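# Four arms seat two sealed covers onto dowelled housings

## Task

Place each of the two covers, as many as possible, onto the housing next to it so that the housing's two dowels enter the two holes on the cover's bottom and the cover rests flat. Because the joints carry wet sealant, lower each cover in a single placement and do not slide it once it touches.

## Robot and tools

Setup: four identical Kinova Gen3 arms, arm1 to arm4, each with seven joints, a five-fingered right hand and a wrist camera (arm1_cam_wrist to arm4_cam_wrist). cam_high is fixed in the room above the tables. Every pose is in one shared scene frame: origin on the floor, +z up, metres. Feet (base_link): arm1 at (0.003, 0.549, 0.755), arm2 at (0.848, -0.001, 0.789), arm3 at (-0.849, 0.000, 0.741), arm4 at (-0.002, -0.550, 0.804); each foot faces its own +x, so arm1 faces roughly -y, arm2 -x, arm3 +x, arm4 +y. Table tops are at z=0.720. Reach is about 1.06 m from the joint1 axis.

Joints (absolute targets in radians, all in the arm's own joint space): joint1_rad spins the arm about its foot, positive clockwise from above, 0 pointing the way the foot faces (range ±6.283). joint2_rad is the shoulder, 0 upright, positive leans forward (±2.249). joint3_rad twists the upper arm (±6.283). joint4_rad is the elbow (±2.579). joint5_rad twists the forearm (±6.283). joint6_rad is the wrist bend (±2.099). joint7_rad rolls the hand, positive counter-clockwise viewed from behind the hand (±6.283). Done tolerance is 0.01 rad. With joints 1, 3, 5 at 0 and joint7 at 1.57, the fingers point down ahead of the arm, palm to the right, thumb toward the foot.

Hand keys, each an absolute setting from -1 to +1: hand_little, hand_ring, hand_middle, hand_index, hand_thumb_bend (+1 straight, -1 curled), hand_thumb_turn (+1 beside the palm, -1 opposite the fingers). hand_force_limit maps -1..+1 to roughly 0..10 N at the fingertip (0..15 N for the thumb); a closing motor stops when its load hits it. hand_speed ranges -0.96 to 1; at -0.8 (the starting value) a finger takes about 3.6 s; use -0.94 or lower for a soft grip. Changing only the force or speed does not restart a stopped motor; send a new finger target. The hand point sits 0.045 m in front of the palm; its +z runs along straight fingers, +y out of the palm, +x across the palm away from the thumb. A thumb turned in front plus curled fingers can enclose objects about 0.035 to 0.065 m thick. A bracket on the little-finger side of the wrist sticks out and can strike things.

Tools:
- move: optional keys arm1, arm2, arm3, arm4, each an object with "joints" (a map from joint names above to absolute targets) and optional "min_time_s" (0.1 to 8, the shortest duration for that arm's motions). Each arm gets its own object; arms left out receive nothing new but may keep pushing toward earlier targets. "cameras" is a list of camera names or ["all"]; [] gives none. All named motions start at once; joints on one arm arrive together. Calling move with no arm returns full state and all images. Unknown keys make a call invalid; out-of-range numbers get it refused, and a refusal or a stop cancels the remaining move, wait and finished_scene calls in that reply.
- wait: "seconds" 0 to 10, optional "cameras"; commands nothing.
- zoom_image: "camera" and "region" [x0, y0, x1, y1] in pixels of that camera's latest image (672x504, top-left origin), at most 504 per side.
- show_instructions: shows the reference images; no arguments.
- finished_scene: "scene" 1 or 2; ends the scene irreversibly. The covers must stay seated without help.

Results: the "move" line lists each arm sent a motion with "done" or its worst status (e.g. time_out). joint_status per joint: done, off_target (resting short, may still push), time_out (holds where it stopped), not_followed (a collision check blocked it; it may keep trying). "as last shown" arms were not addressed; their statuses read "not commanded". hand_stopped_by gives six words for little, ring, middle, index, thumb_bend, thumb_turn: moving, target, force, stalled or fault. The *_load_n values are fingertip loads in N (positive pushed open); a dropped object shows as loads near 0. Joint velocities in rad/s ("within noise" means still), joint torques in N m, and flange force along the tool axes with some error. on_its_own reports uncommanded behaviour. Images may lag the state slightly. Camera calibration (K, distortion, T_world_to_cam) is given per camera; wrist camera poses derive from joint readings.

Hazards: the arm does not stop on contact and keeps pushing. Excess torque (over 104.5 N m on joints 1-4, 51.3 on 5-7, or a 5 degree deviation) triggers a torque fault that freezes the arm for 10 s. Long holding or stretched poses heat motors; MOTOR HOT warns, and at 75 °C the arm sags in an over-temperature stop. Never let two robots press together, including one hand closing on another's fingers. Don't drop covers, swing loads fast, overload fingers, slide the covers on the sealant, or knock anything off the work area; something may occasionally nudge loose parts.

Each tool is called after "Request:" as name(argument=value, ...) on one line, values as JSON.

Reference images:

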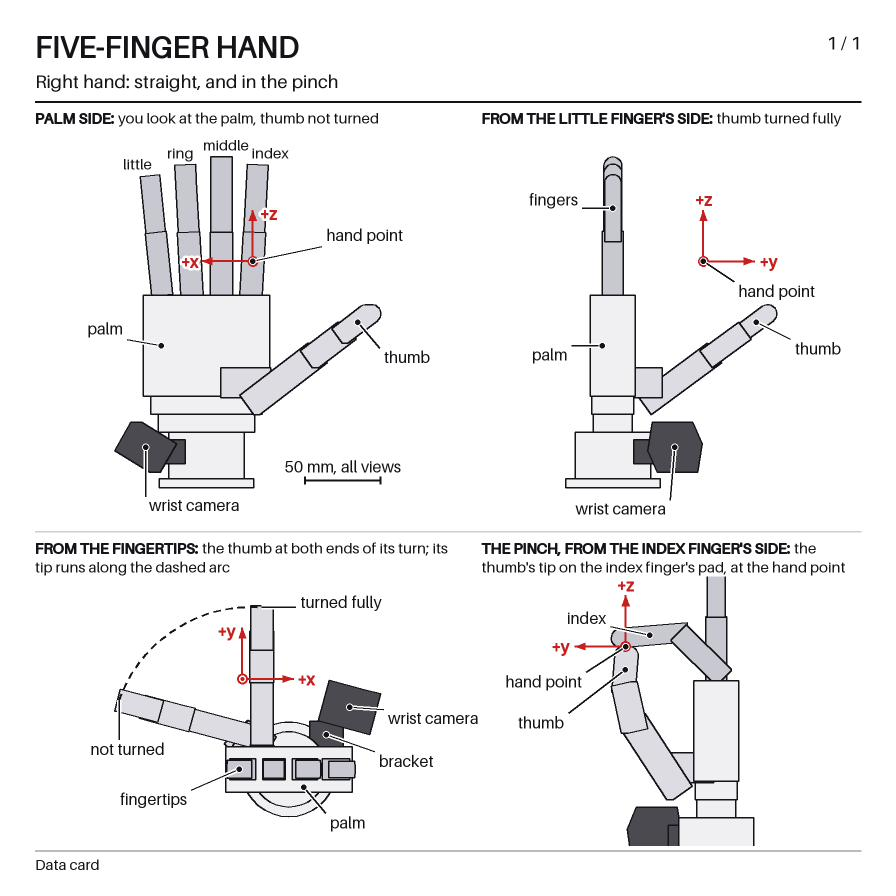

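## Session

Request:
move(cameras=["all"])

Scene clock: 0.00 s.
Joint torques (N m): no reading
Motor temperatures (°C): arm1=[34 36 34 33 37 36 42] | arm2=[33 35 33 34 44 45 43] | arm3=[35 32 29 32 42 37 39] | arm4=[36 33 32 35 40 37 42]
Flange force (N): no reading
Joint velocities: within noise
arm1.joint_positions: joint1_rad=-0.821 joint2_rad=-0.313 joint3_rad=-0.044 joint4_rad=+1.472 joint5_rad=+0.011 joint6_rad=+1.958 joint7_rad=-2.149 hand_little=+1.000 hand_ring=+1.000 hand_middle=+1.000 hand_index=+1.000 hand_thumb_turn=+1.000 hand_thumb_bend=+1.000 hand_force_limit=+0.000 hand_speed=-0.800
arm1.joint_status: not commanded
arm1.hand_stopped_by: target,target,target,target,target,target
arm1.little_load_n: 0.0
arm1.ring_load_n: 0.0
arm1.middle_load_n: 0.0
arm1.index_load_n: 0.0
arm1.thumb_bend_load_n: 0.0
arm1.thumb_turn_load_n: 0.0
arm1.hand: x=+0.1708 y=+0.4034 z=+1.2465 quat_wxyz=(-0.014, -0.611, -0.791, +0.009) (m; scene frame)
arm2.joint_positions: joint1_rad=-0.709 joint2_rad=-0.487 joint3_rad=-0.137 joint4_rad=+1.465 joint5_rad=-0.083 joint6_rad=+1.833 joint7_rad=-2.083 hand_little=+1.000 hand_ring=+1.000 hand_middle=+1.000 hand_index=+1.000 hand_thumb_turn=+1.000 hand_thumb_bend=+1.000 hand_force_limit=+0.000 hand_speed=-0.800
arm2.joint_status: not commanded
arm2.hand_stopped_by: target,target,target,target,target,target
arm2.little_load_n: 0.0
arm2.ring_load_n: 0.0
arm2.middle_load_n: 0.0
arm2.index_load_n: 0.0
arm2.thumb_bend_load_n: 0.0
arm2.thumb_turn_load_n: 0.0
arm2.hand: x=+0.7319 y=-0.1971 z=+1.3327 quat_wxyz=(+0.101, +0.975, +0.155, -0.125) (m; scene frame)
arm3.joint_positions: joint1_rad=+0.349 joint2_rad=-0.521 joint3_rad=-0.060 joint4_rad=+1.392 joint5_rad=-0.075 joint6_rad=+2.038 joint7_rad=-1.710 hand_little=+1.000 hand_ring=+1.000 hand_middle=+1.000 hand_index=+1.000 hand_thumb_turn=+1.000 hand_thumb_bend=+1.000 hand_force_limit=+0.000 hand_speed=-0.800
arm3.joint_status: not commanded
arm3.hand_stopped_by: target,target,target,target,target,target
arm3.little_load_n: -0.5
arm3.ring_load_n: 0.0
arm3.middle_load_n: 0.0
arm3.index_load_n: 0.0
arm3.thumb_bend_load_n: 0.0
arm3.thumb_turn_load_n: 0.0
arm3.hand: x=-0.7050 y=+0.0127 z=+1.2924 quat_wxyz=(-0.121, -0.190, -0.974, -0.014) (m; scene frame)
arm4.joint_positions: joint1_rad=+0.356 joint2_rad=-0.274 joint3_rad=-0.035 joint4_rad=+1.643 joint5_rad=-0.105 joint6_rad=+1.870 joint7_rad=-2.092 hand_little=+1.000 hand_ring=+1.000 hand_middle=+1.000 hand_index=+1.000 hand_thumb_turn=+1.000 hand_thumb_bend=+1.000 hand_force_limit=+0.000 hand_speed=-0.800
arm4.joint_status: not commanded
arm4.hand_stopped_by: target,target,target,target,target,target
arm4.little_load_n: 0.5
arm4.ring_load_n: 0.0
arm4.middle_load_n: 0.0
arm4.index_load_n: 0.0
arm4.thumb_bend_load_n: 0.0
arm4.thumb_turn_load_n: 0.0
arm4.hand: x=+0.0266 y=-0.3281 z=+1.2349 quat_wxyz=(+0.065, +0.351, -0.934, +0.010) (m; scene frame)
pictures: arm1_cam_wrist, arm2_cam_wrist, arm3_cam_wrist, arm4_cam_wrist, cam_high
camera_calibration:
arm1_cam_wrist: T_world_to_cam=[[0.850195, 0.526276, 0.0142438, -0.381439], [0.435391, -0.718067, 0.542968, -0.467822], [0.295979, -0.455427, -0.839633, 1.29243], [0, 0, 0, 1]] pos_world=[0.145451, 0.453421, 1.34461]
arm2_cam_wrist: T_world_to_cam=[[0.564871, -0.818554, 0.104355, -0.714838], [-0.610724, -0.329666, 0.719956, -0.574905], [-0.554921, -0.470415, -0.686129, 1.34385], [0, 0, 0, 1]] pos_world=[0.798411, -0.142494, 1.41056]
arm3_cam_wrist: T_world_to_cam=[[0.158159, 0.98732, -0.0135729, 0.116732], [0.704736, -0.103242, 0.701917, -0.408559], [0.691616, -0.12058, -0.712129, 1.5259], [0, 0, 0, 1]] pos_world=[-0.785876, 0.0265605, 1.375]
arm4_cam_wrist: T_world_to_cam=[[-0.813, 0.581577, 0.0282541, 0.18364], [0.54162, 0.73755, 0.403321, -0.268196], [0.213723, 0.343203, -0.914622, 1.35683], [0, 0, 0, 1]] pos_world=[0.00457348, -0.374661, 1.34397]

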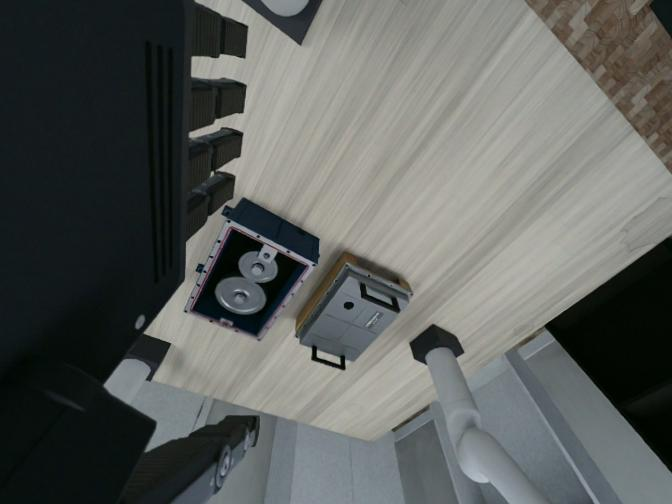

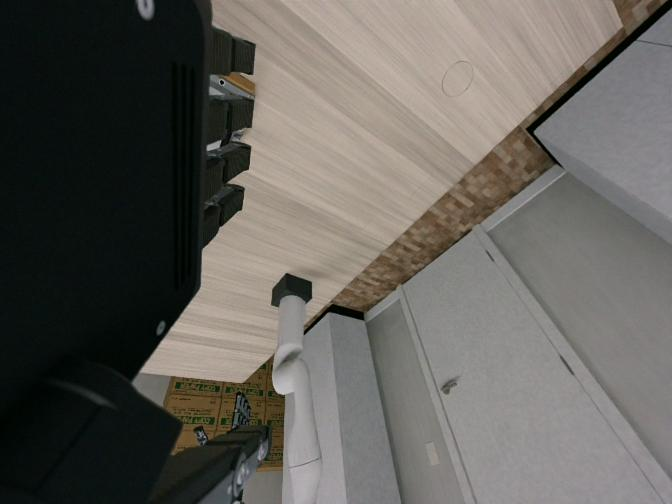

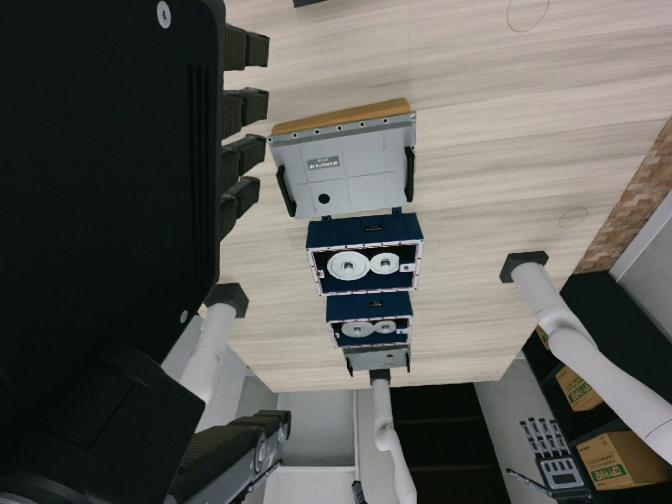

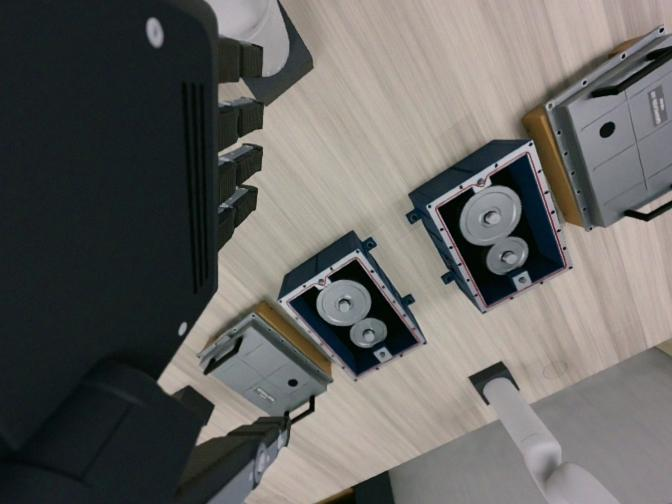

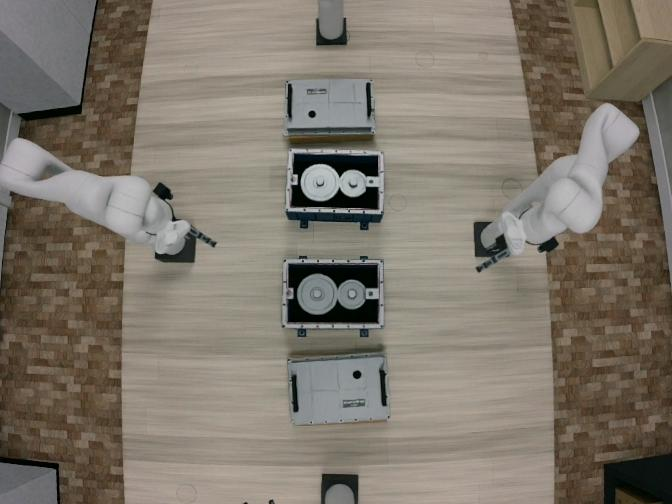

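Request:
zoom_image(camera="cam_high", region=[270, 70, 400, 230])

Request:
zoom_image(camera="cam_high", region=[270, 250, 400, 430])

Request:
zoom_image(camera="arm4_cam_wrist", region=[520, 20, 672, 240])

Request:
zoom_image(camera="arm3_cam_wrist", region=[250, 90, 440, 300])

Scaled by 3.150 from the camera's 672x504 image, which has a finer 960x720 frame.

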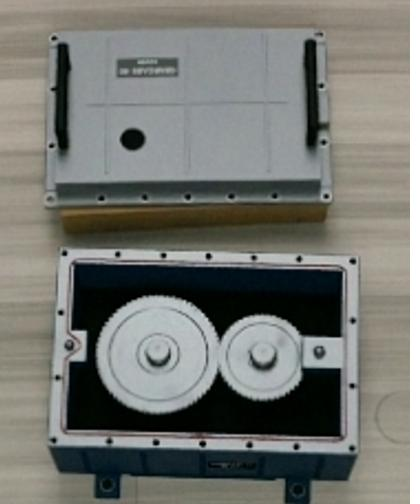

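Scaled by 2.800 from the camera's 672x504 image, which has a finer 960x720 frame.

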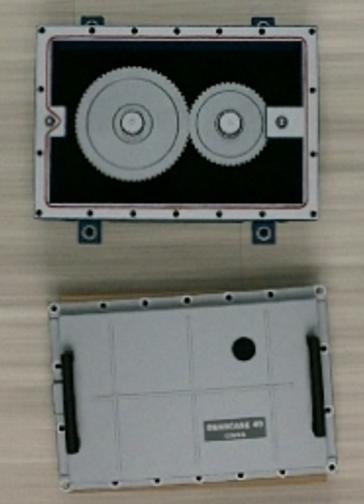

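Scaled by 2.291 from the camera's 672x504 image, which has a finer 960x720 frame.

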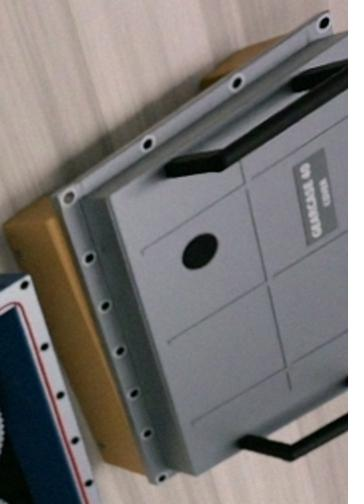

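Scaled by 2.400 from the camera's 672x504 image, which has a finer 960x720 frame.

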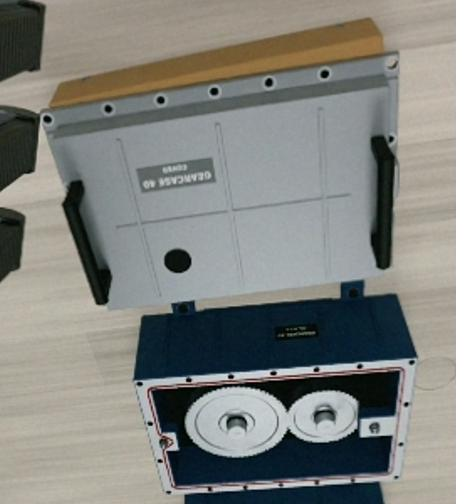

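Request:
zoom_image(camera="cam_high", region=[276, 254, 336, 334])

Request:
zoom_image(camera="cam_high", region=[332, 254, 392, 334])

Request:
zoom_image(camera="cam_high", region=[282, 145, 342, 225])

Request:
zoom_image(camera="cam_high", region=[332, 145, 392, 225])

Request:
zoom_image(camera="cam_high", region=[282, 350, 342, 430])

Request:
zoom_image(camera="cam_high", region=[336, 350, 396, 430])

Request:
zoom_image(camera="cam_high", region=[278, 72, 338, 152])

Request:
zoom_image(camera="cam_high", region=[325, 72, 385, 152])

Scaled by 6.300 from the camera's 672x504 image, which has a finer 960x720 frame.

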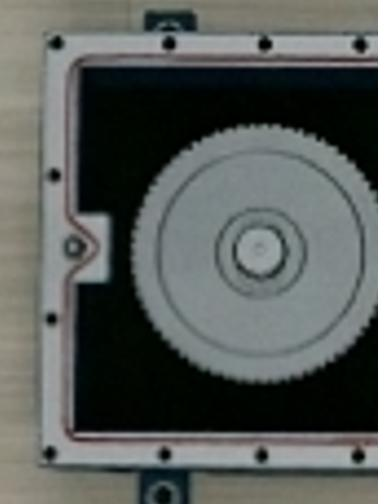

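Scaled by 6.300 from the camera's 672x504 image, which has a finer 960x720 frame.

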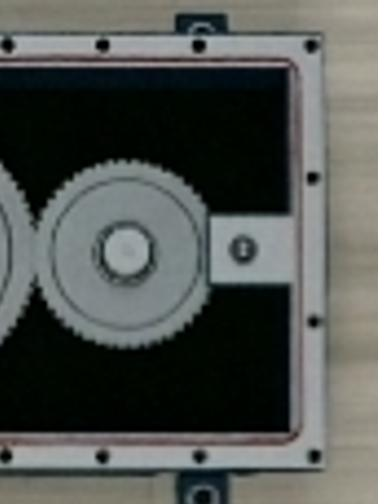

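Scaled by 6.300 from the camera's 672x504 image, which has a finer 960x720 frame.

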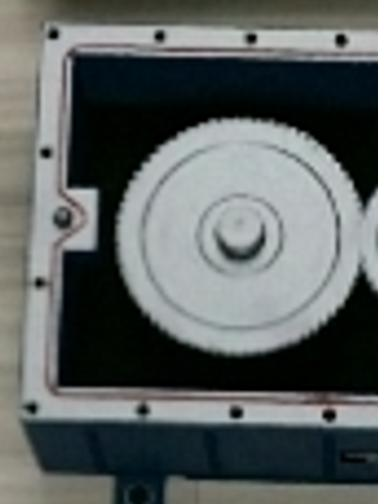

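Scaled by 6.300 from the camera's 672x504 image, which has a finer 960x720 frame.

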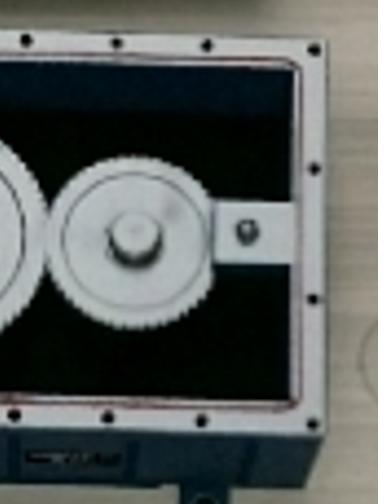

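Scaled by 6.300 from the camera's 672x504 image, which has a finer 960x720 frame.

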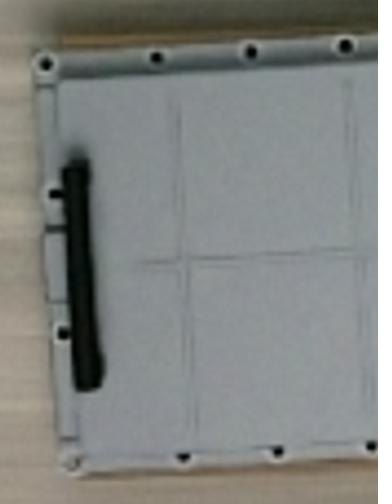

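Scaled by 6.300 from the camera's 672x504 image, which has a finer 960x720 frame.

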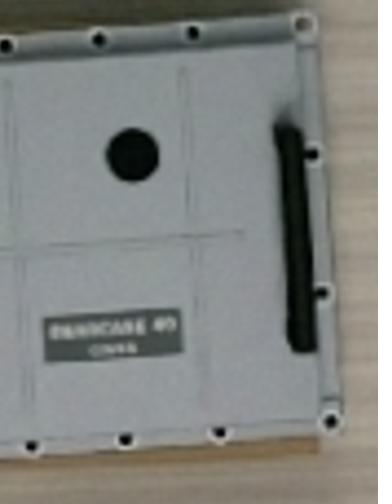

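Scaled by 6.300 from the camera's 672x504 image, which has a finer 960x720 frame.

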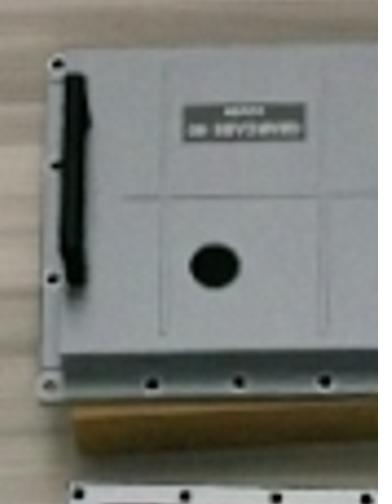

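Scaled by 6.300 from the camera's 672x504 image, which has a finer 960x720 frame.

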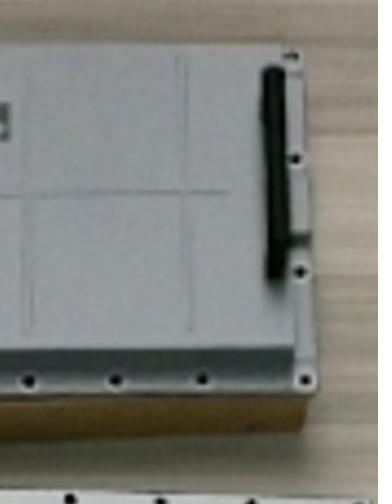

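Request:
move(arm1={"joints": {"joint1_rad": -1.0914, "joint2_rad": 0.7209, "joint3_rad": 0, "joint4_rad": 1.1991, "joint5_rad": 0, "joint6_rad": 1.2216, "joint7_rad": -4.1531, "hand_speed": -0.3, "hand_index": -0.12, "hand_middle": -0.12, "hand_ring": -0.12}, "min_time_s": 3.2}, arm2={"joints": {"joint1_rad": -0.6791, "joint2_rad": 0.4499, "joint3_rad": 0, "joint4_rad": 1.8074, "joint5_rad": 0, "joint6_rad": 0.8843, "joint7_rad": 0.9942, "hand_speed": -0.3, "hand_index": -0.12, "hand_middle": -0.12, "hand_ring": -0.12}, "min_time_s": 3.2}, arm3={"joints": {"joint1_rad": -0.5952, "joint2_rad": 0.4229, "joint3_rad": 0, "joint4_rad": 1.6659, "joint5_rad": 0, "joint6_rad": 1.0529, "joint7_rad": 0.9636, "hand_speed": -0.3, "hand_index": -0.12, "hand_middle": -0.12, "hand_ring": -0.12}, "min_time_s": 3.2}, arm4={"joints": {"joint1_rad": -1.099, "joint2_rad": 0.7682, "joint3_rad": 0, "joint4_rad": 1.2479, "joint5_rad": 0, "joint6_rad": 1.1254, "joint7_rad": -4.2106, "hand_speed": -0.3, "hand_index": -0.12, "hand_middle": -0.12, "hand_ring": -0.12}, "min_time_s": 3.2}, cameras=["all"])

Scene clock: 15.60 s.
Joint torques (N m): arm1=[0 -19.07 1.74 -7.65 -0.42 0.05 -0.01] | arm2=[-0.2 -12.88 -0.73 -7.29 -0.01 -0.23 0.54] | arm3=[-0.65 -15.82 0.51 -9.69 -0.09 0.09 -0.01] | arm4=[0.12 -18.69 -0.76 -6.21 0.3 0.41 -0.35]
Motor temperatures (°C): arm1=[34 36 34 33 37 36 42] | arm2=[33 35 33 34 44 45 43] | arm3=[35 32 29 32 42 37 39] | arm4=[36 33 32 35 40 37 42]
Flange force (N): arm1=[-2.2 -1.8 -0.6] | arm2=[-5.7 2.5 -1.5] | arm3=[-4.9 4.4 6.1] | arm4=[-0.3 0.3 -2.4]
move: arm1 done; arm2 done; arm3 done; arm4 done
Joint velocities: within noise
arm1.joint_positions: joint1_rad=-1.091 joint2_rad=+0.721 joint3_rad=+0.000 joint4_rad=+1.199 joint5_rad=+0.000 joint6_rad=+1.222 joint7_rad=-4.153 hand_little=+1.000 hand_ring=-0.120 hand_middle=-0.120 hand_index=-0.120 hand_thumb_turn=+1.000 hand_thumb_bend=+1.000 hand_force_limit=+0.000 hand_speed=-0.300
arm1.joint_status: all done
arm1.hand_stopped_by: target,target,target,target,target,target
arm1.little_load_n: 0.0
arm1.ring_load_n: 0.0
arm1.middle_load_n: 0.0
arm1.index_load_n: 0.0
arm1.thumb_bend_load_n: 0.0
arm1.thumb_turn_load_n: 0.0
arm1.hand: x=+0.4637 y=+0.1886 z=+0.9301 quat_wxyz=(+0.001, -1.000, -0.028, -0.005) (m; scene frame)
arm2.joint_positions: joint1_rad=-0.679 joint2_rad=+0.450 joint3_rad=+0.000 joint4_rad=+1.807 joint5_rad=+0.000 joint6_rad=+0.884 joint7_rad=+0.994 hand_little=+1.000 hand_ring=-0.120 hand_middle=-0.120 hand_index=-0.120 hand_thumb_turn=+1.000 hand_thumb_bend=+1.000 hand_force_limit=+0.000 hand_speed=-0.300
arm2.joint_status: all done
arm2.hand_stopped_by: target,target,target,target,target,target
arm2.little_load_n: 0.0
arm2.ring_load_n: 0.0
arm2.middle_load_n: 0.0
arm2.index_load_n: 0.0
arm2.thumb_bend_load_n: 0.0
arm2.thumb_turn_load_n: 0.0
arm2.hand: x=+0.5169 y=-0.1710 z=+0.9301 quat_wxyz=(+0.001, -0.027, +1.000, +0.002) (m; scene frame)
arm3.joint_positions: joint1_rad=-0.595 joint2_rad=+0.423 joint3_rad=+0.000 joint4_rad=+1.666 joint5_rad=+0.000 joint6_rad=+1.053 joint7_rad=+0.964 hand_little=+1.000 hand_ring=-0.120 hand_middle=-0.120 hand_index=-0.120 hand_thumb_turn=+1.000 hand_thumb_bend=+1.000 hand_force_limit=+0.000 hand_speed=-0.300
arm3.joint_status: all done
arm3.hand_stopped_by: target,target,target,target,target,target
arm3.little_load_n: 0.0
arm3.ring_load_n: 0.0
arm3.middle_load_n: 0.0
arm3.index_load_n: 0.0
arm3.thumb_bend_load_n: 0.0
arm3.thumb_turn_load_n: 0.0
arm3.hand: x=-0.5014 y=+0.1696 z=+0.9377 quat_wxyz=(-0.005, +1.000, -0.002, +0.006) (m; scene frame)
arm4.joint_positions: joint1_rad=-1.099 joint2_rad=+0.768 joint3_rad=+0.000 joint4_rad=+1.248 joint5_rad=+0.000 joint6_rad=+1.125 joint7_rad=-4.211 hand_little=+1.000 hand_ring=-0.120 hand_middle=-0.120 hand_index=-0.120 hand_thumb_turn=+1.000 hand_thumb_bend=+1.000 hand_force_limit=+0.000 hand_speed=-0.300
arm4.joint_status: all done
arm4.hand_stopped_by: target,target,target,target,target,target
arm4.little_load_n: 0.5
arm4.ring_load_n: 0.0
arm4.middle_load_n: 0.0
arm4.index_load_n: 0.5
arm4.thumb_bend_load_n: 0.0
arm4.thumb_turn_load_n: 0.0
arm4.hand: x=-0.4642 y=-0.1888 z=+0.9302 quat_wxyz=(-0.003, -0.002, -1.000, +0.001) (m; scene frame)
pictures: arm1_cam_wrist, arm2_cam_wrist, arm3_cam_wrist, arm4_cam_wrist, cam_high
camera_calibration:
arm1_cam_wrist: T_world_to_cam=[[0.3459, -0.938027, 0.0214235, -0.00948325], [-0.812754, -0.288141, 0.506365, -0.0460224], [-0.468811, -0.192564, -0.862053, 1.16808], [0, 0, 0, 1]] pos_world=[0.513484, 0.202774, 1.03045]
arm2_cam_wrist: T_world_to_cam=[[-0.31707, 0.947951, 0.0292486, 0.297884], [0.837294, 0.265307, 0.47807, -0.829474], [0.445427, 0.176071, -0.877834, 0.732286], [0, 0, 0, 1]] pos_world=[0.462784, -0.191248, 1.03066]
arm3_cam_wrist: T_world_to_cam=[[0.225642, -0.973391, -0.0399537, 0.315941], [-0.841262, -0.215367, 0.495879, -0.849829], [-0.491289, -0.0782797, -0.867472, 0.696864], [0, 0, 0, 1]] pos_world=[-0.443857, 0.179059, 1.03855]
arm4_cam_wrist: T_world_to_cam=[[-0.22473, 0.973917, -0.0313509, 0.11486], [0.83309, 0.208724, 0.512245, -0.0480519], [0.505428, 0.0889989, -0.858267, 1.1702], [0, 0, 0, 1]] pos_world=[-0.52561, -0.205981, 1.03256]

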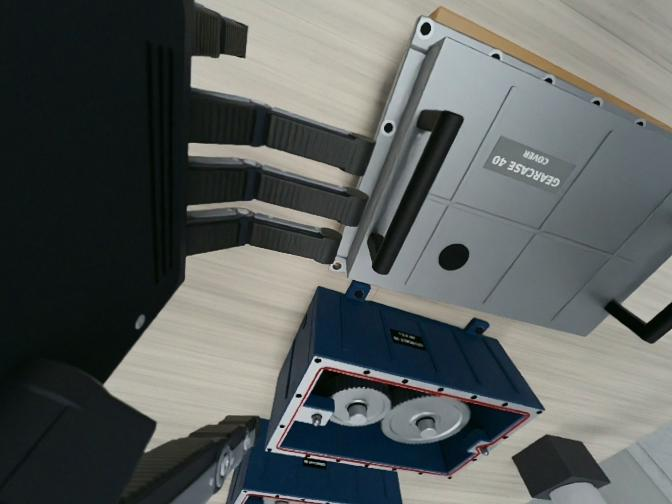

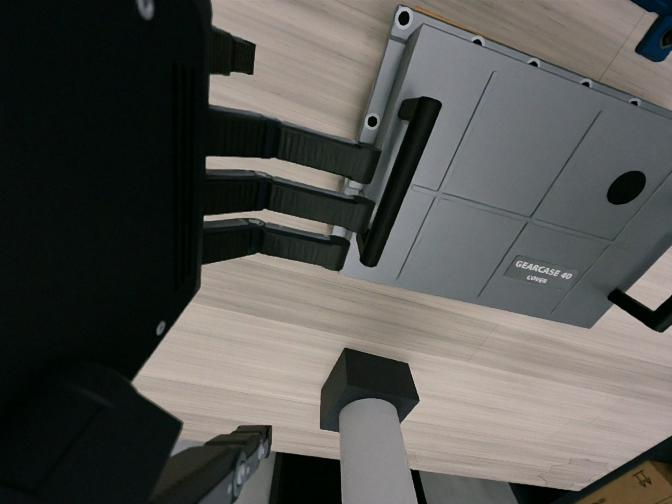

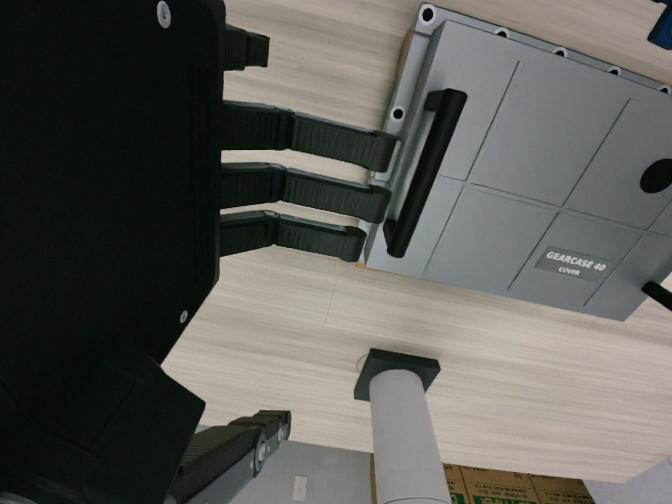

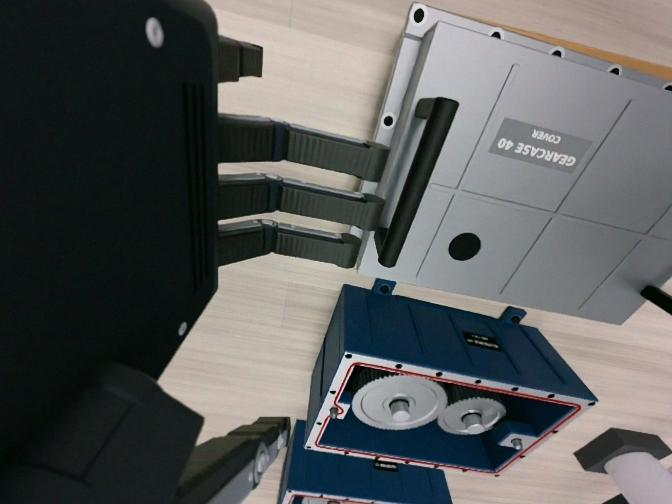

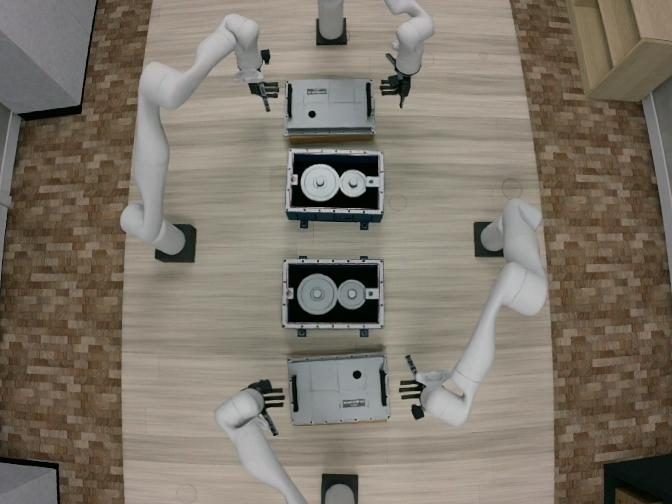

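Request:
zoom_image(camera="arm1_cam_wrist", region=[350, 90, 490, 290])

Request:
zoom_image(camera="arm2_cam_wrist", region=[330, 80, 470, 280])

Request:
zoom_image(camera="arm3_cam_wrist", region=[350, 70, 490, 270])

Request:
zoom_image(camera="arm4_cam_wrist", region=[350, 80, 490, 280])

Scaled by 2.520 from the camera's 672x504 image, which has a finer 960x720 frame.

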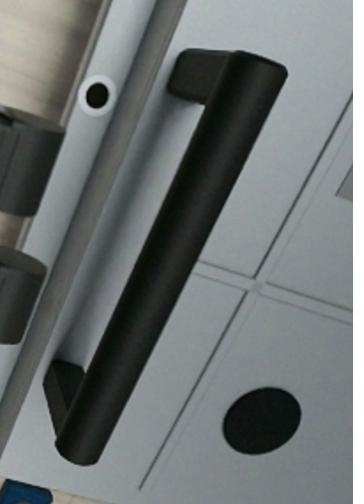

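Scaled by 2.520 from the camera's 672x504 image, which has a finer 960x720 frame.

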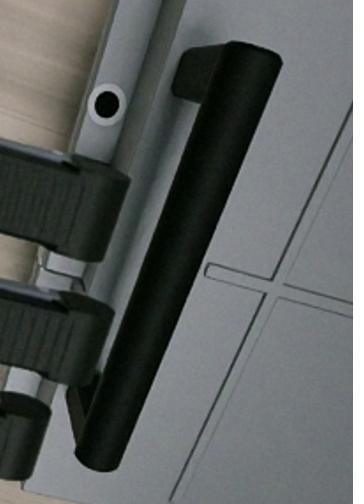

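Scaled by 2.520 from the camera's 672x504 image, which has a finer 960x720 frame.

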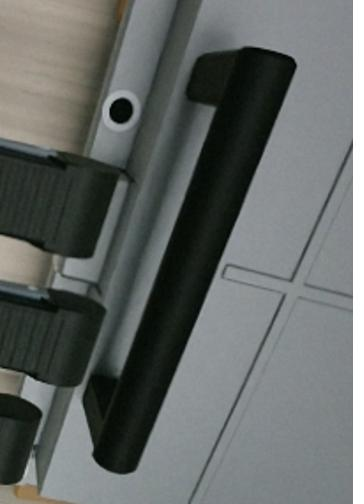

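Scaled by 2.520 from the camera's 672x504 image, which has a finer 960x720 frame.

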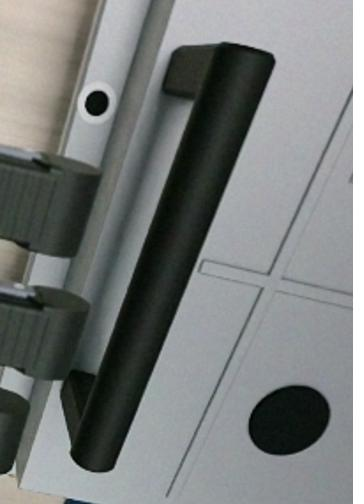

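Request:
move(arm1={"joints": {"joint1_rad": -1.0643, "joint2_rad": 0.8103, "joint4_rad": 1.2926, "joint6_rad": 1.0386, "joint7_rad": -4.126}, "min_time_s": 1.3}, arm2={"joints": {"joint1_rad": -0.6843, "joint2_rad": 0.5991, "joint4_rad": 1.8699, "joint6_rad": 0.6726, "joint7_rad": 0.989}, "min_time_s": 1.3}, arm3={"joints": {"joint1_rad": -0.5749, "joint2_rad": 0.55, "joint4_rad": 1.7794, "joint6_rad": 0.8121, "joint7_rad": 0.9879}, "min_time_s": 1.3}, arm4={"joints": {"joint1_rad": -1.105, "joint2_rad": 0.8707, "joint4_rad": 1.3181, "joint6_rad": 0.9528, "joint7_rad": -4.2126}, "min_time_s": 1.3}, cameras=["arm1_cam_wrist", "arm2_cam_wrist", "arm3_cam_wrist", "arm4_cam_wrist"])

Scene clock: 24.03 s.
Joint torques (N m): arm1=[0.06 -19.68 1.72 -6.98 -0.44 0.06 0] | arm2=[-0.17 -14.03 -0.57 -6.07 -0.03 -0.2 0.5] | arm3=[-0.62 -16.81 0.53 -8.52 -0.13 0.09 -0.06] | arm4=[0.09 -19.2 -0.72 -5.52 0.28 0.41 -0.37]
Motor temperatures (°C): arm1=[34 36 34 33 37 36 42] | arm2=[33 35 33 34 44 45 43] | arm3=[35 32 29 32 42 37 39] | arm4=[36 33 32 35 40 37 42]
Flange force (N): arm1=[-1.8 -1.6 -1.1] | arm2=[-5.5 2.3 -2.7] | arm3=[-5.3 4.8 4.9] | arm4=[-0.3 0.2 -2.6]
move: arm1 done; arm2 done; arm3 done; arm4 done
Joint velocities: within noise
arm1.joint_positions: joint1_rad=-1.064 joint2_rad=+0.810 joint3_rad=+0.000 joint4_rad=+1.293 joint5_rad=+0.000 joint6_rad=+1.039 joint7_rad=-4.126 hand_little=+1.000 hand_ring=-0.120 hand_middle=-0.120 hand_index=-0.120 hand_thumb_turn=+1.000 hand_thumb_bend=+1.000 hand_force_limit=+0.000 hand_speed=-0.300
arm1.joint_status: all done
arm1.hand_stopped_by: target,target,target,target,target,target
arm1.little_load_n: -0.5
arm1.ring_load_n: 0.0
arm1.middle_load_n: 0.5
arm1.index_load_n: 0.5
arm1.thumb_bend_load_n: -0.5
arm1.thumb_turn_load_n: 0.0
arm1.hand: x=+0.4584 y=+0.1744 z=+0.8520 quat_wxyz=(+0.001, -1.000, -0.028, -0.005) (m; scene frame)
arm2.joint_positions: joint1_rad=-0.684 joint2_rad=+0.599 joint3_rad=+0.000 joint4_rad=+1.870 joint5_rad=+0.000 joint6_rad=+0.673 joint7_rad=+0.989 hand_little=+1.000 hand_ring=-0.120 hand_middle=-0.120 hand_index=-0.120 hand_thumb_turn=+1.000 hand_thumb_bend=+1.000 hand_force_limit=+0.000 hand_speed=-0.300
arm2.joint_status: all done
arm2.hand_stopped_by: target,target,target,target,target,target
arm2.little_load_n: 0.0
arm2.ring_load_n: 0.5
arm2.middle_load_n: 0.0
arm2.index_load_n: 0.0
arm2.thumb_bend_load_n: 0.0
arm2.thumb_turn_load_n: 0.0
arm2.hand: x=+0.5126 y=-0.1767 z=+0.8521 quat_wxyz=(+0.001, -0.027, +1.000, +0.002) (m; scene frame)
arm3.joint_positions: joint1_rad=-0.575 joint2_rad=+0.550 joint3_rad=+0.000 joint4_rad=+1.779 joint5_rad=+0.000 joint6_rad=+0.812 joint7_rad=+0.988 hand_little=+1.000 hand_ring=-0.120 hand_middle=-0.120 hand_index=-0.120 hand_thumb_turn=+1.000 hand_thumb_bend=+1.000 hand_force_limit=+0.000 hand_speed=-0.300
arm3.joint_status: all done
arm3.hand_stopped_by: target,target,target,target,target,target
arm3.little_load_n: 0.0
arm3.ring_load_n: 0.0
arm3.middle_load_n: 0.0
arm3.index_load_n: 0.0
arm3.thumb_bend_load_n: 0.0
arm3.thumb_turn_load_n: 0.0
arm3.hand: x=-0.4935 y=+0.1639 z=+0.8522 quat_wxyz=(-0.005, +1.000, +0.000, +0.006) (m; scene frame)
arm4.joint_positions: joint1_rad=-1.105 joint2_rad=+0.871 joint3_rad=+0.000 joint4_rad=+1.318 joint5_rad=+0.000 joint6_rad=+0.953 joint7_rad=-4.213 hand_little=+1.000 hand_ring=-0.120 hand_middle=-0.120 hand_index=-0.120 hand_thumb_turn=+1.000 hand_thumb_bend=+1.000 hand_force_limit=+0.000 hand_speed=-0.300
arm4.joint_status: all done
arm4.hand_stopped_by: target,target,target,target,target,target
arm4.little_load_n: 0.0
arm4.ring_load_n: 0.5
arm4.middle_load_n: 0.0
arm4.index_load_n: 0.0
arm4.thumb_bend_load_n: 0.0
arm4.thumb_turn_load_n: 0.0
arm4.hand: x=-0.4675 y=-0.1910 z=+0.8519 quat_wxyz=(-0.003, +0.000, -1.000, +0.001) (m; scene frame)
pictures: arm1_cam_wrist, arm2_cam_wrist, arm3_cam_wrist, arm4_cam_wrist
camera_calibration:
arm1_cam_wrist: T_world_to_cam=[[0.345917, -0.93802, 0.0214535, -0.0193694], [-0.812792, -0.288156, 0.506295, -0.0147035], [-0.468733, -0.192573, -0.862094, 1.09558], [0, 0, 0, 1]] pos_world=[0.508284, 0.188573, 0.952353]
arm2_cam_wrist: T_world_to_cam=[[-0.317068, 0.947952, 0.0292499, 0.304171], [0.837295, 0.265304, 0.47807, -0.786989], [0.445427, 0.176071, -0.877834, 0.666778], [0, 0, 0, 1]] pos_world=[0.458384, -0.196948, 0.95266]
arm3_cam_wrist: T_world_to_cam=[[0.229632, -0.972456, -0.0399941, 0.307028], [-0.840485, -0.218854, 0.49567, -0.800896], [-0.49077, -0.080207, -0.86759, 0.626777], [0, 0, 0, 1]] pos_world=[-0.436041, 0.173564, 0.953045]
arm4_cam_wrist: T_world_to_cam=[[-0.228495, 0.973036, -0.0314773, 0.111975], [0.832251, 0.212006, 0.512261, -0.00455916], [0.505122, 0.0908519, -0.858253, 1.10504], [0, 0, 0, 1]] pos_world=[-0.528799, -0.208384, 0.954263]

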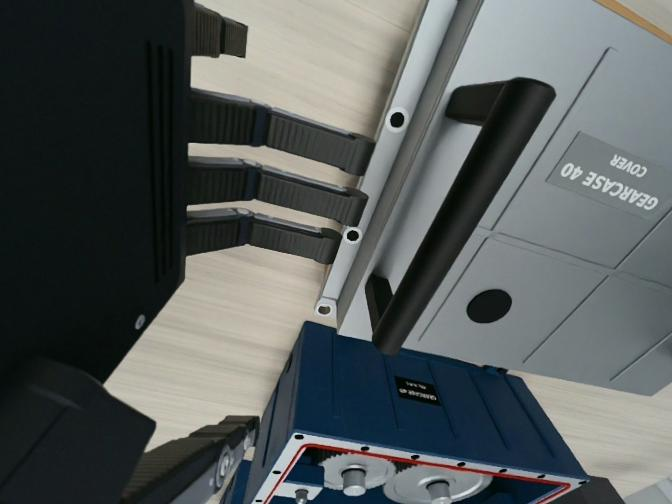

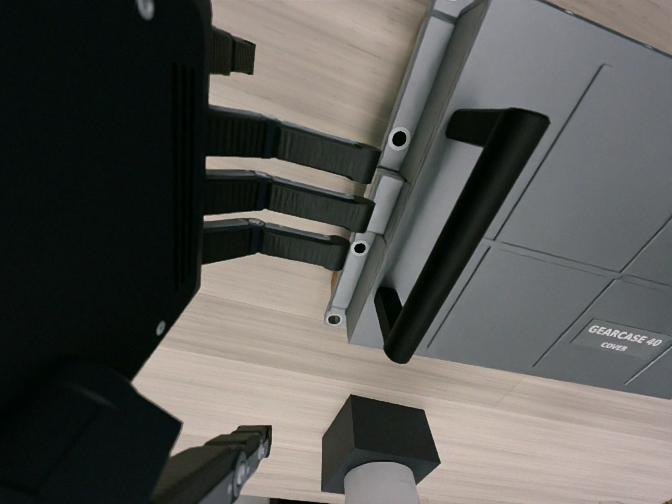

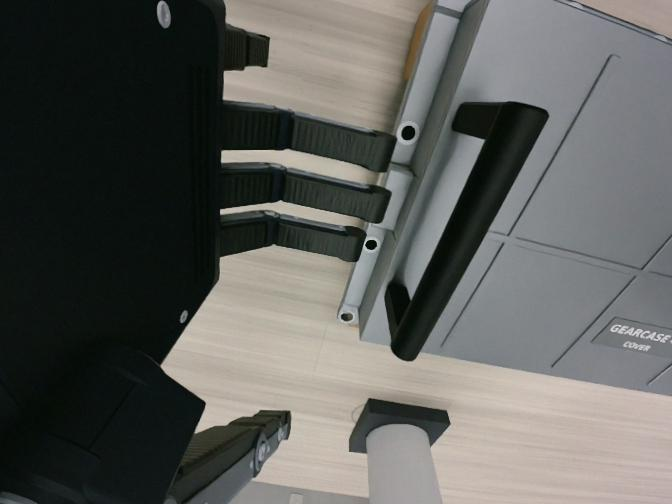

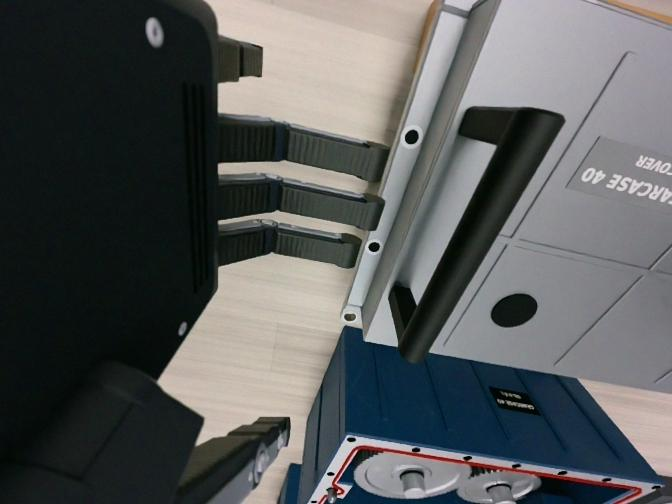

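Request:
move(arm1={"joints": {"joint1_rad": -0.989, "joint2_rad": 0.889, "joint4_rad": 1.1318, "joint6_rad": 1.1208, "joint7_rad": -4.0507}, "min_time_s": 1.4}, arm2={"joints": {"joint1_rad": -0.5709, "joint2_rad": 0.5654, "joint4_rad": 1.9553, "joint6_rad": 0.6209, "joint7_rad": 1.1024}, "min_time_s": 1.4}, arm3={"joints": {"joint1_rad": -0.4658, "joint2_rad": 0.5098, "joint4_rad": 1.867, "joint6_rad": 0.7648, "joint7_rad": 1.097}, "min_time_s": 1.4}, arm4={"joints": {"joint1_rad": -1.0253, "joint2_rad": 0.9368, "joint4_rad": 1.1763, "joint6_rad": 1.0285, "joint7_rad": -4.1329}, "min_time_s": 1.4}, cameras=["arm1_cam_wrist", "arm2_cam_wrist", "arm3_cam_wrist", "arm4_cam_wrist"])

Scene clock: 26.53 s.
Joint torques (N m): arm1=[0.05 -20.98 1.76 -7.34 -0.38 0.05 0.02] | arm2=[-0.23 -13.22 -0.63 -5.77 -0.03 -0.2 0.49] | arm3=[-0.72 -15.79 0.52 -8.22 -0.06 0.07 -0.02] | arm4=[0.12 -20.23 -0.68 -5.85 0.28 0.42 -0.39]
Motor temperatures (°C): arm1=[34 36 34 33 37 36 42] | arm2=[33 35 33 34 44 45 43] | arm3=[35 32 29 32 42 37 39] | arm4=[36 33 32 35 40 37 42]
Flange force (N): arm1=[-2.0 -2.1 -1.0] | arm2=[-5.5 1.7 -2.8] | arm3=[-5.5 4.1 4.8] | arm4=[-0.4 0.1 -2.5]
move: arm1 done; arm2 done; arm3 done; arm4 done
Joint velocities: within noise
arm1.joint_positions: joint1_rad=-0.989 joint2_rad=+0.889 joint3_rad=+0.000 joint4_rad=+1.132 joint5_rad=+0.000 joint6_rad=+1.121 joint7_rad=-4.051 hand_little=+1.000 hand_ring=-0.120 hand_middle=-0.120 hand_index=-0.120 hand_thumb_turn=+1.000 hand_thumb_bend=+1.000 hand_force_limit=+0.000 hand_speed=-0.300
arm1.joint_status: all done
arm1.hand_stopped_by: target,target,target,target,target,target
arm1.little_load_n: 0.0
arm1.ring_load_n: 0.0
arm1.middle_load_n: 0.0
arm1.index_load_n: 0.0
arm1.thumb_bend_load_n: 0.0
arm1.thumb_turn_load_n: 0.0
arm1.hand: x=+0.4615 y=+0.1195 z=+0.8498 quat_wxyz=(+0.001, -1.000, -0.028, -0.005) (m; scene frame)
arm2.joint_positions: joint1_rad=-0.571 joint2_rad=+0.565 joint3_rad=+0.000 joint4_rad=+1.955 joint5_rad=+0.000 joint6_rad=+0.621 joint7_rad=+1.102 hand_little=+1.000 hand_ring=-0.120 hand_middle=-0.120 hand_index=-0.120 hand_thumb_turn=+1.000 hand_thumb_bend=+1.000 hand_force_limit=+0.000 hand_speed=-0.300
arm2.joint_status: all done
arm2.hand_stopped_by: target,target,target,target,target,target
arm2.little_load_n: 0.0
arm2.ring_load_n: 0.0
arm2.middle_load_n: 0.0
arm2.index_load_n: 0.0
arm2.thumb_bend_load_n: 0.0
arm2.thumb_turn_load_n: 0.0
arm2.hand: x=+0.5096 y=-0.1217 z=+0.8503 quat_wxyz=(+0.001, -0.027, +1.000, +0.002) (m; scene frame)
arm3.joint_positions: joint1_rad=-0.466 joint2_rad=+0.510 joint3_rad=+0.000 joint4_rad=+1.867 joint5_rad=+0.000 joint6_rad=+0.765 joint7_rad=+1.097 hand_little=+1.000 hand_ring=-0.120 hand_middle=-0.120 hand_index=-0.120 hand_thumb_turn=+1.000 hand_thumb_bend=+1.000 hand_force_limit=+0.000 hand_speed=-0.300
arm3.joint_status: all done
arm3.hand_stopped_by: target,target,target,target,target,target
arm3.little_load_n: 0.0
arm3.ring_load_n: 0.0
arm3.middle_load_n: 0.0
arm3.index_load_n: 0.0
arm3.thumb_bend_load_n: 0.0
arm3.thumb_turn_load_n: 0.0
arm3.hand: x=-0.4936 y=+0.1089 z=+0.8496 quat_wxyz=(-0.005, +1.000, +0.000, +0.006) (m; scene frame)
arm4.joint_positions: joint1_rad=-1.025 joint2_rad=+0.937 joint3_rad=+0.000 joint4_rad=+1.176 joint5_rad=+0.000 joint6_rad=+1.028 joint7_rad=-4.133 hand_little=+1.000 hand_ring=-0.120 hand_middle=-0.120 hand_index=-0.120 hand_thumb_turn=+1.000 hand_thumb_bend=+1.000 hand_force_limit=+0.000 hand_speed=-0.300
arm4.joint_status: all done
arm4.hand_stopped_by: target,target,target,target,target,target
arm4.little_load_n: 0.0
arm4.ring_load_n: 0.0
arm4.middle_load_n: 0.0
arm4.index_load_n: 0.0
arm4.thumb_bend_load_n: 0.0
arm4.thumb_turn_load_n: 0.0
arm4.hand: x=-0.4675 y=-0.1359 z=+0.8499 quat_wxyz=(-0.003, +0.000, -1.000, +0.001) (m; scene frame)
pictures: arm1_cam_wrist, arm2_cam_wrist, arm3_cam_wrist, arm4_cam_wrist
camera_calibration:
arm1_cam_wrist: T_world_to_cam=[[0.345977, -0.937999, 0.0213769, -0.0718189], [-0.812721, -0.288229, 0.506368, -0.0270667], [-0.468811, -0.192565, -0.862053, 1.08452], [0, 0, 0, 1]] pos_world=[0.511284, 0.133673, 0.950153]
arm2_cam_wrist: T_world_to_cam=[[-0.31707, 0.947951, 0.0292486, 0.251137], [0.837294, 0.265307, 0.47807, -0.798208], [0.445427, 0.176071, -0.877834, 0.65685], [0, 0, 0, 1]] pos_world=[0.455384, -0.141948, 0.95086]
arm3_cam_wrist: T_world_to_cam=[[0.22957, -0.972474, -0.0399037, 0.253351], [-0.84039, -0.218737, 0.495882, -0.811904], [-0.490961, -0.0803048, -0.867473, 0.619878], [0, 0, 0, 1]] pos_world=[-0.436141, 0.118564, 0.950445]
arm4_cam_wrist: T_world_to_cam=[[-0.22862, 0.973009, -0.0314121, 0.058166], [0.832265, 0.212086, 0.512205, -0.0151437], [0.505042, 0.0909569, -0.858289, 1.09832], [0, 0, 0, 1]] pos_world=[-0.528799, -0.153284, 0.952263]

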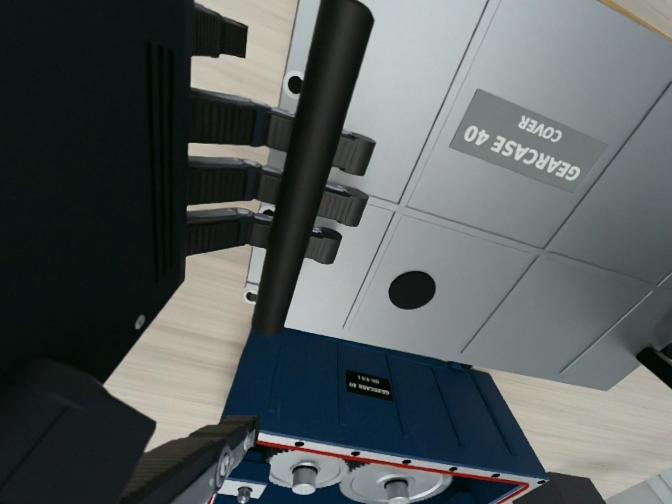

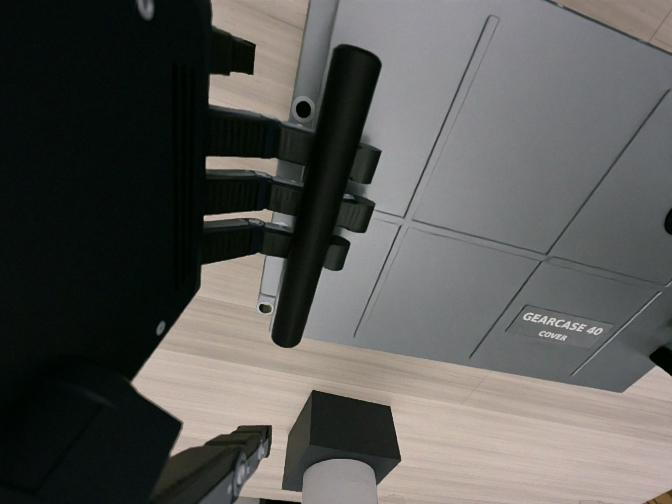

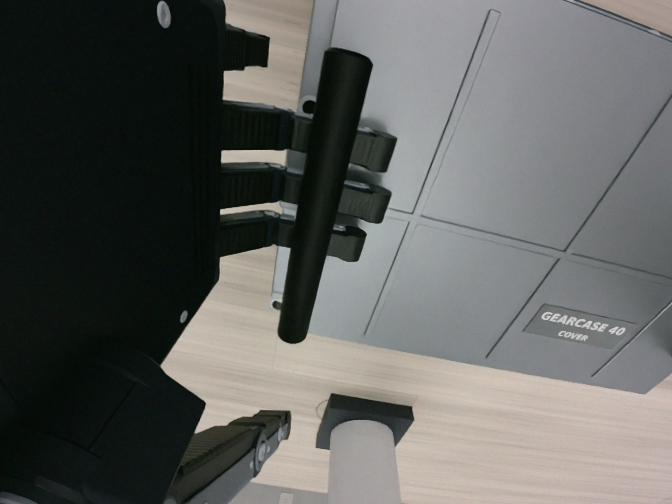

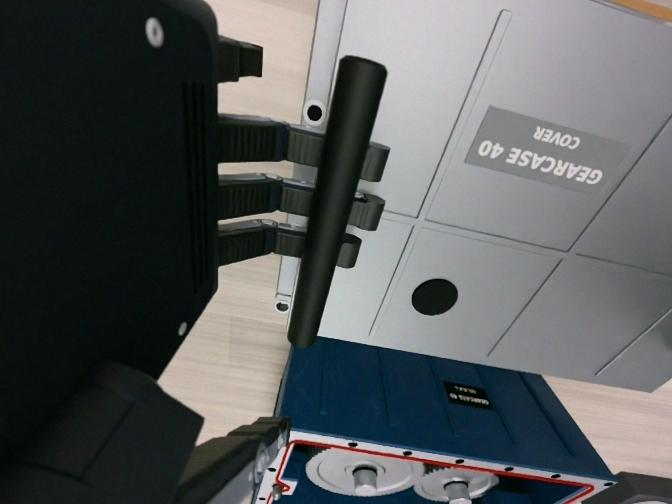

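Request:
move(arm1={"joints": {"hand_force_limit": 0.5, "hand_speed": -0.84, "hand_index": -0.4, "hand_middle": -0.4, "hand_ring": -0.4}}, arm2={"joints": {"hand_force_limit": 0.5, "hand_speed": -0.84, "hand_index": -0.4, "hand_middle": -0.4, "hand_ring": -0.4}}, arm3={"joints": {"hand_force_limit": 0.5, "hand_speed": -0.84, "hand_index": -0.4, "hand_middle": -0.4, "hand_ring": -0.4}}, arm4={"joints": {"hand_force_limit": 0.5, "hand_speed": -0.84, "hand_index": -0.4, "hand_middle": -0.4, "hand_ring": -0.4}})

Scene clock: 28.33 s.
Joint torques (N m): arm1=[-1.07 -24.27 1.07 -8.39 -0.72 0.4 0] | arm2=[-0.9 -16 -1.18 -7.23 -0.2 -0.21 0.49] | arm3=[-1.31 -19.27 0.09 -10.34 -0.25 0 -0.1] | arm4=[-0.66 -24.49 -1.15 -7.56 0.15 0.51 -0.4]
Motor temperatures (°C): arm1=[34 36 34 33 37 36 42] | arm2=[33 35 33 34 44 45 43] | arm3=[35 32 29 32 42 37 39] | arm4=[36 33 32 35 40 37 42]
Flange force (N): arm1=[-2.1 0.3 4.7] | arm2=[-5.4 3.5 4.1] | arm3=[-5.7 6.0 13.2] | arm4=[-0.6 1.6 4.5]
move: arm1 done; arm2 done; arm3 done; arm4 done
Joint velocities: within noise
arm1.joint_positions: joint1_rad=-0.989 joint2_rad=+0.889 joint3_rad=+0.000 joint4_rad=+1.132 joint5_rad=+0.000 joint6_rad=+1.121 joint7_rad=-4.051 hand_little=+1.000 hand_ring=-0.399 hand_middle=-0.400 hand_index=-0.400 hand_thumb_turn=+1.000 hand_thumb_bend=+1.000 hand_force_limit=+0.500 hand_speed=-0.840
arm1.joint_status: all done
arm1.hand_stopped_by: target,target,target,target,target,target
arm1.little_load_n: 0.0
arm1.ring_load_n: 4.0
arm1.middle_load_n: 0.5
arm1.index_load_n: 1.0
arm1.thumb_bend_load_n: 0.0
arm1.thumb_turn_load_n: 0.0
arm1.hand: x=+0.4615 y=+0.1195 z=+0.8497 quat_wxyz=(+0.001, -1.000, -0.028, -0.005) (m; scene frame)
arm2.joint_positions: joint1_rad=-0.571 joint2_rad=+0.565 joint3_rad=+0.000 joint4_rad=+1.955 joint5_rad=+0.000 joint6_rad=+0.621 joint7_rad=+1.102 hand_little=+1.000 hand_ring=-0.399 hand_middle=-0.400 hand_index=-0.399 hand_thumb_turn=+1.000 hand_thumb_bend=+1.000 hand_force_limit=+0.500 hand_speed=-0.840
arm2.joint_status: all done
arm2.hand_stopped_by: target,target,target,target,target,target
arm2.little_load_n: 0.0
arm2.ring_load_n: 2.0
arm2.middle_load_n: 1.0
arm2.index_load_n: 2.5
arm2.thumb_bend_load_n: 0.0
arm2.thumb_turn_load_n: 0.0
arm2.hand: x=+0.5096 y=-0.1216 z=+0.8503 quat_wxyz=(+0.001, -0.027, +1.000, +0.002) (m; scene frame)
arm3.joint_positions: joint1_rad=-0.466 joint2_rad=+0.510 joint3_rad=+0.000 joint4_rad=+1.867 joint5_rad=+0.000 joint6_rad=+0.765 joint7_rad=+1.097 hand_little=+1.000 hand_ring=-0.399 hand_middle=-0.400 hand_index=-0.400 hand_thumb_turn=+1.000 hand_thumb_bend=+1.000 hand_force_limit=+0.500 hand_speed=-0.840
arm3.joint_status: all done
arm3.hand_stopped_by: target,target,target,target,target,target
arm3.little_load_n: 0.0
arm3.ring_load_n: 4.0
arm3.middle_load_n: 1.0
arm3.index_load_n: 1.5
arm3.thumb_bend_load_n: 0.0
arm3.thumb_turn_load_n: 0.0
arm3.hand: x=-0.4936 y=+0.1089 z=+0.8496 quat_wxyz=(-0.005, +1.000, +0.000, +0.006) (m; scene frame)
arm4.joint_positions: joint1_rad=-1.025 joint2_rad=+0.937 joint3_rad=+0.000 joint4_rad=+1.176 joint5_rad=+0.000 joint6_rad=+1.028 joint7_rad=-4.133 hand_little=+1.000 hand_ring=-0.399 hand_middle=-0.400 hand_index=-0.399 hand_thumb_turn=+1.000 hand_thumb_bend=+1.000 hand_force_limit=+0.500 hand_speed=-0.840
arm4.joint_status: all done
arm4.hand_stopped_by: target,target,target,target,target,target
arm4.little_load_n: 0.0
arm4.ring_load_n: 3.5
arm4.middle_load_n: 1.5
arm4.index_load_n: 3.0
arm4.thumb_bend_load_n: 0.0
arm4.thumb_turn_load_n: 0.0
arm4.hand: x=-0.4675 y=-0.1359 z=+0.8498 quat_wxyz=(-0.003, +0.000, -1.000, +0.001) (m; scene frame)
pictures: none


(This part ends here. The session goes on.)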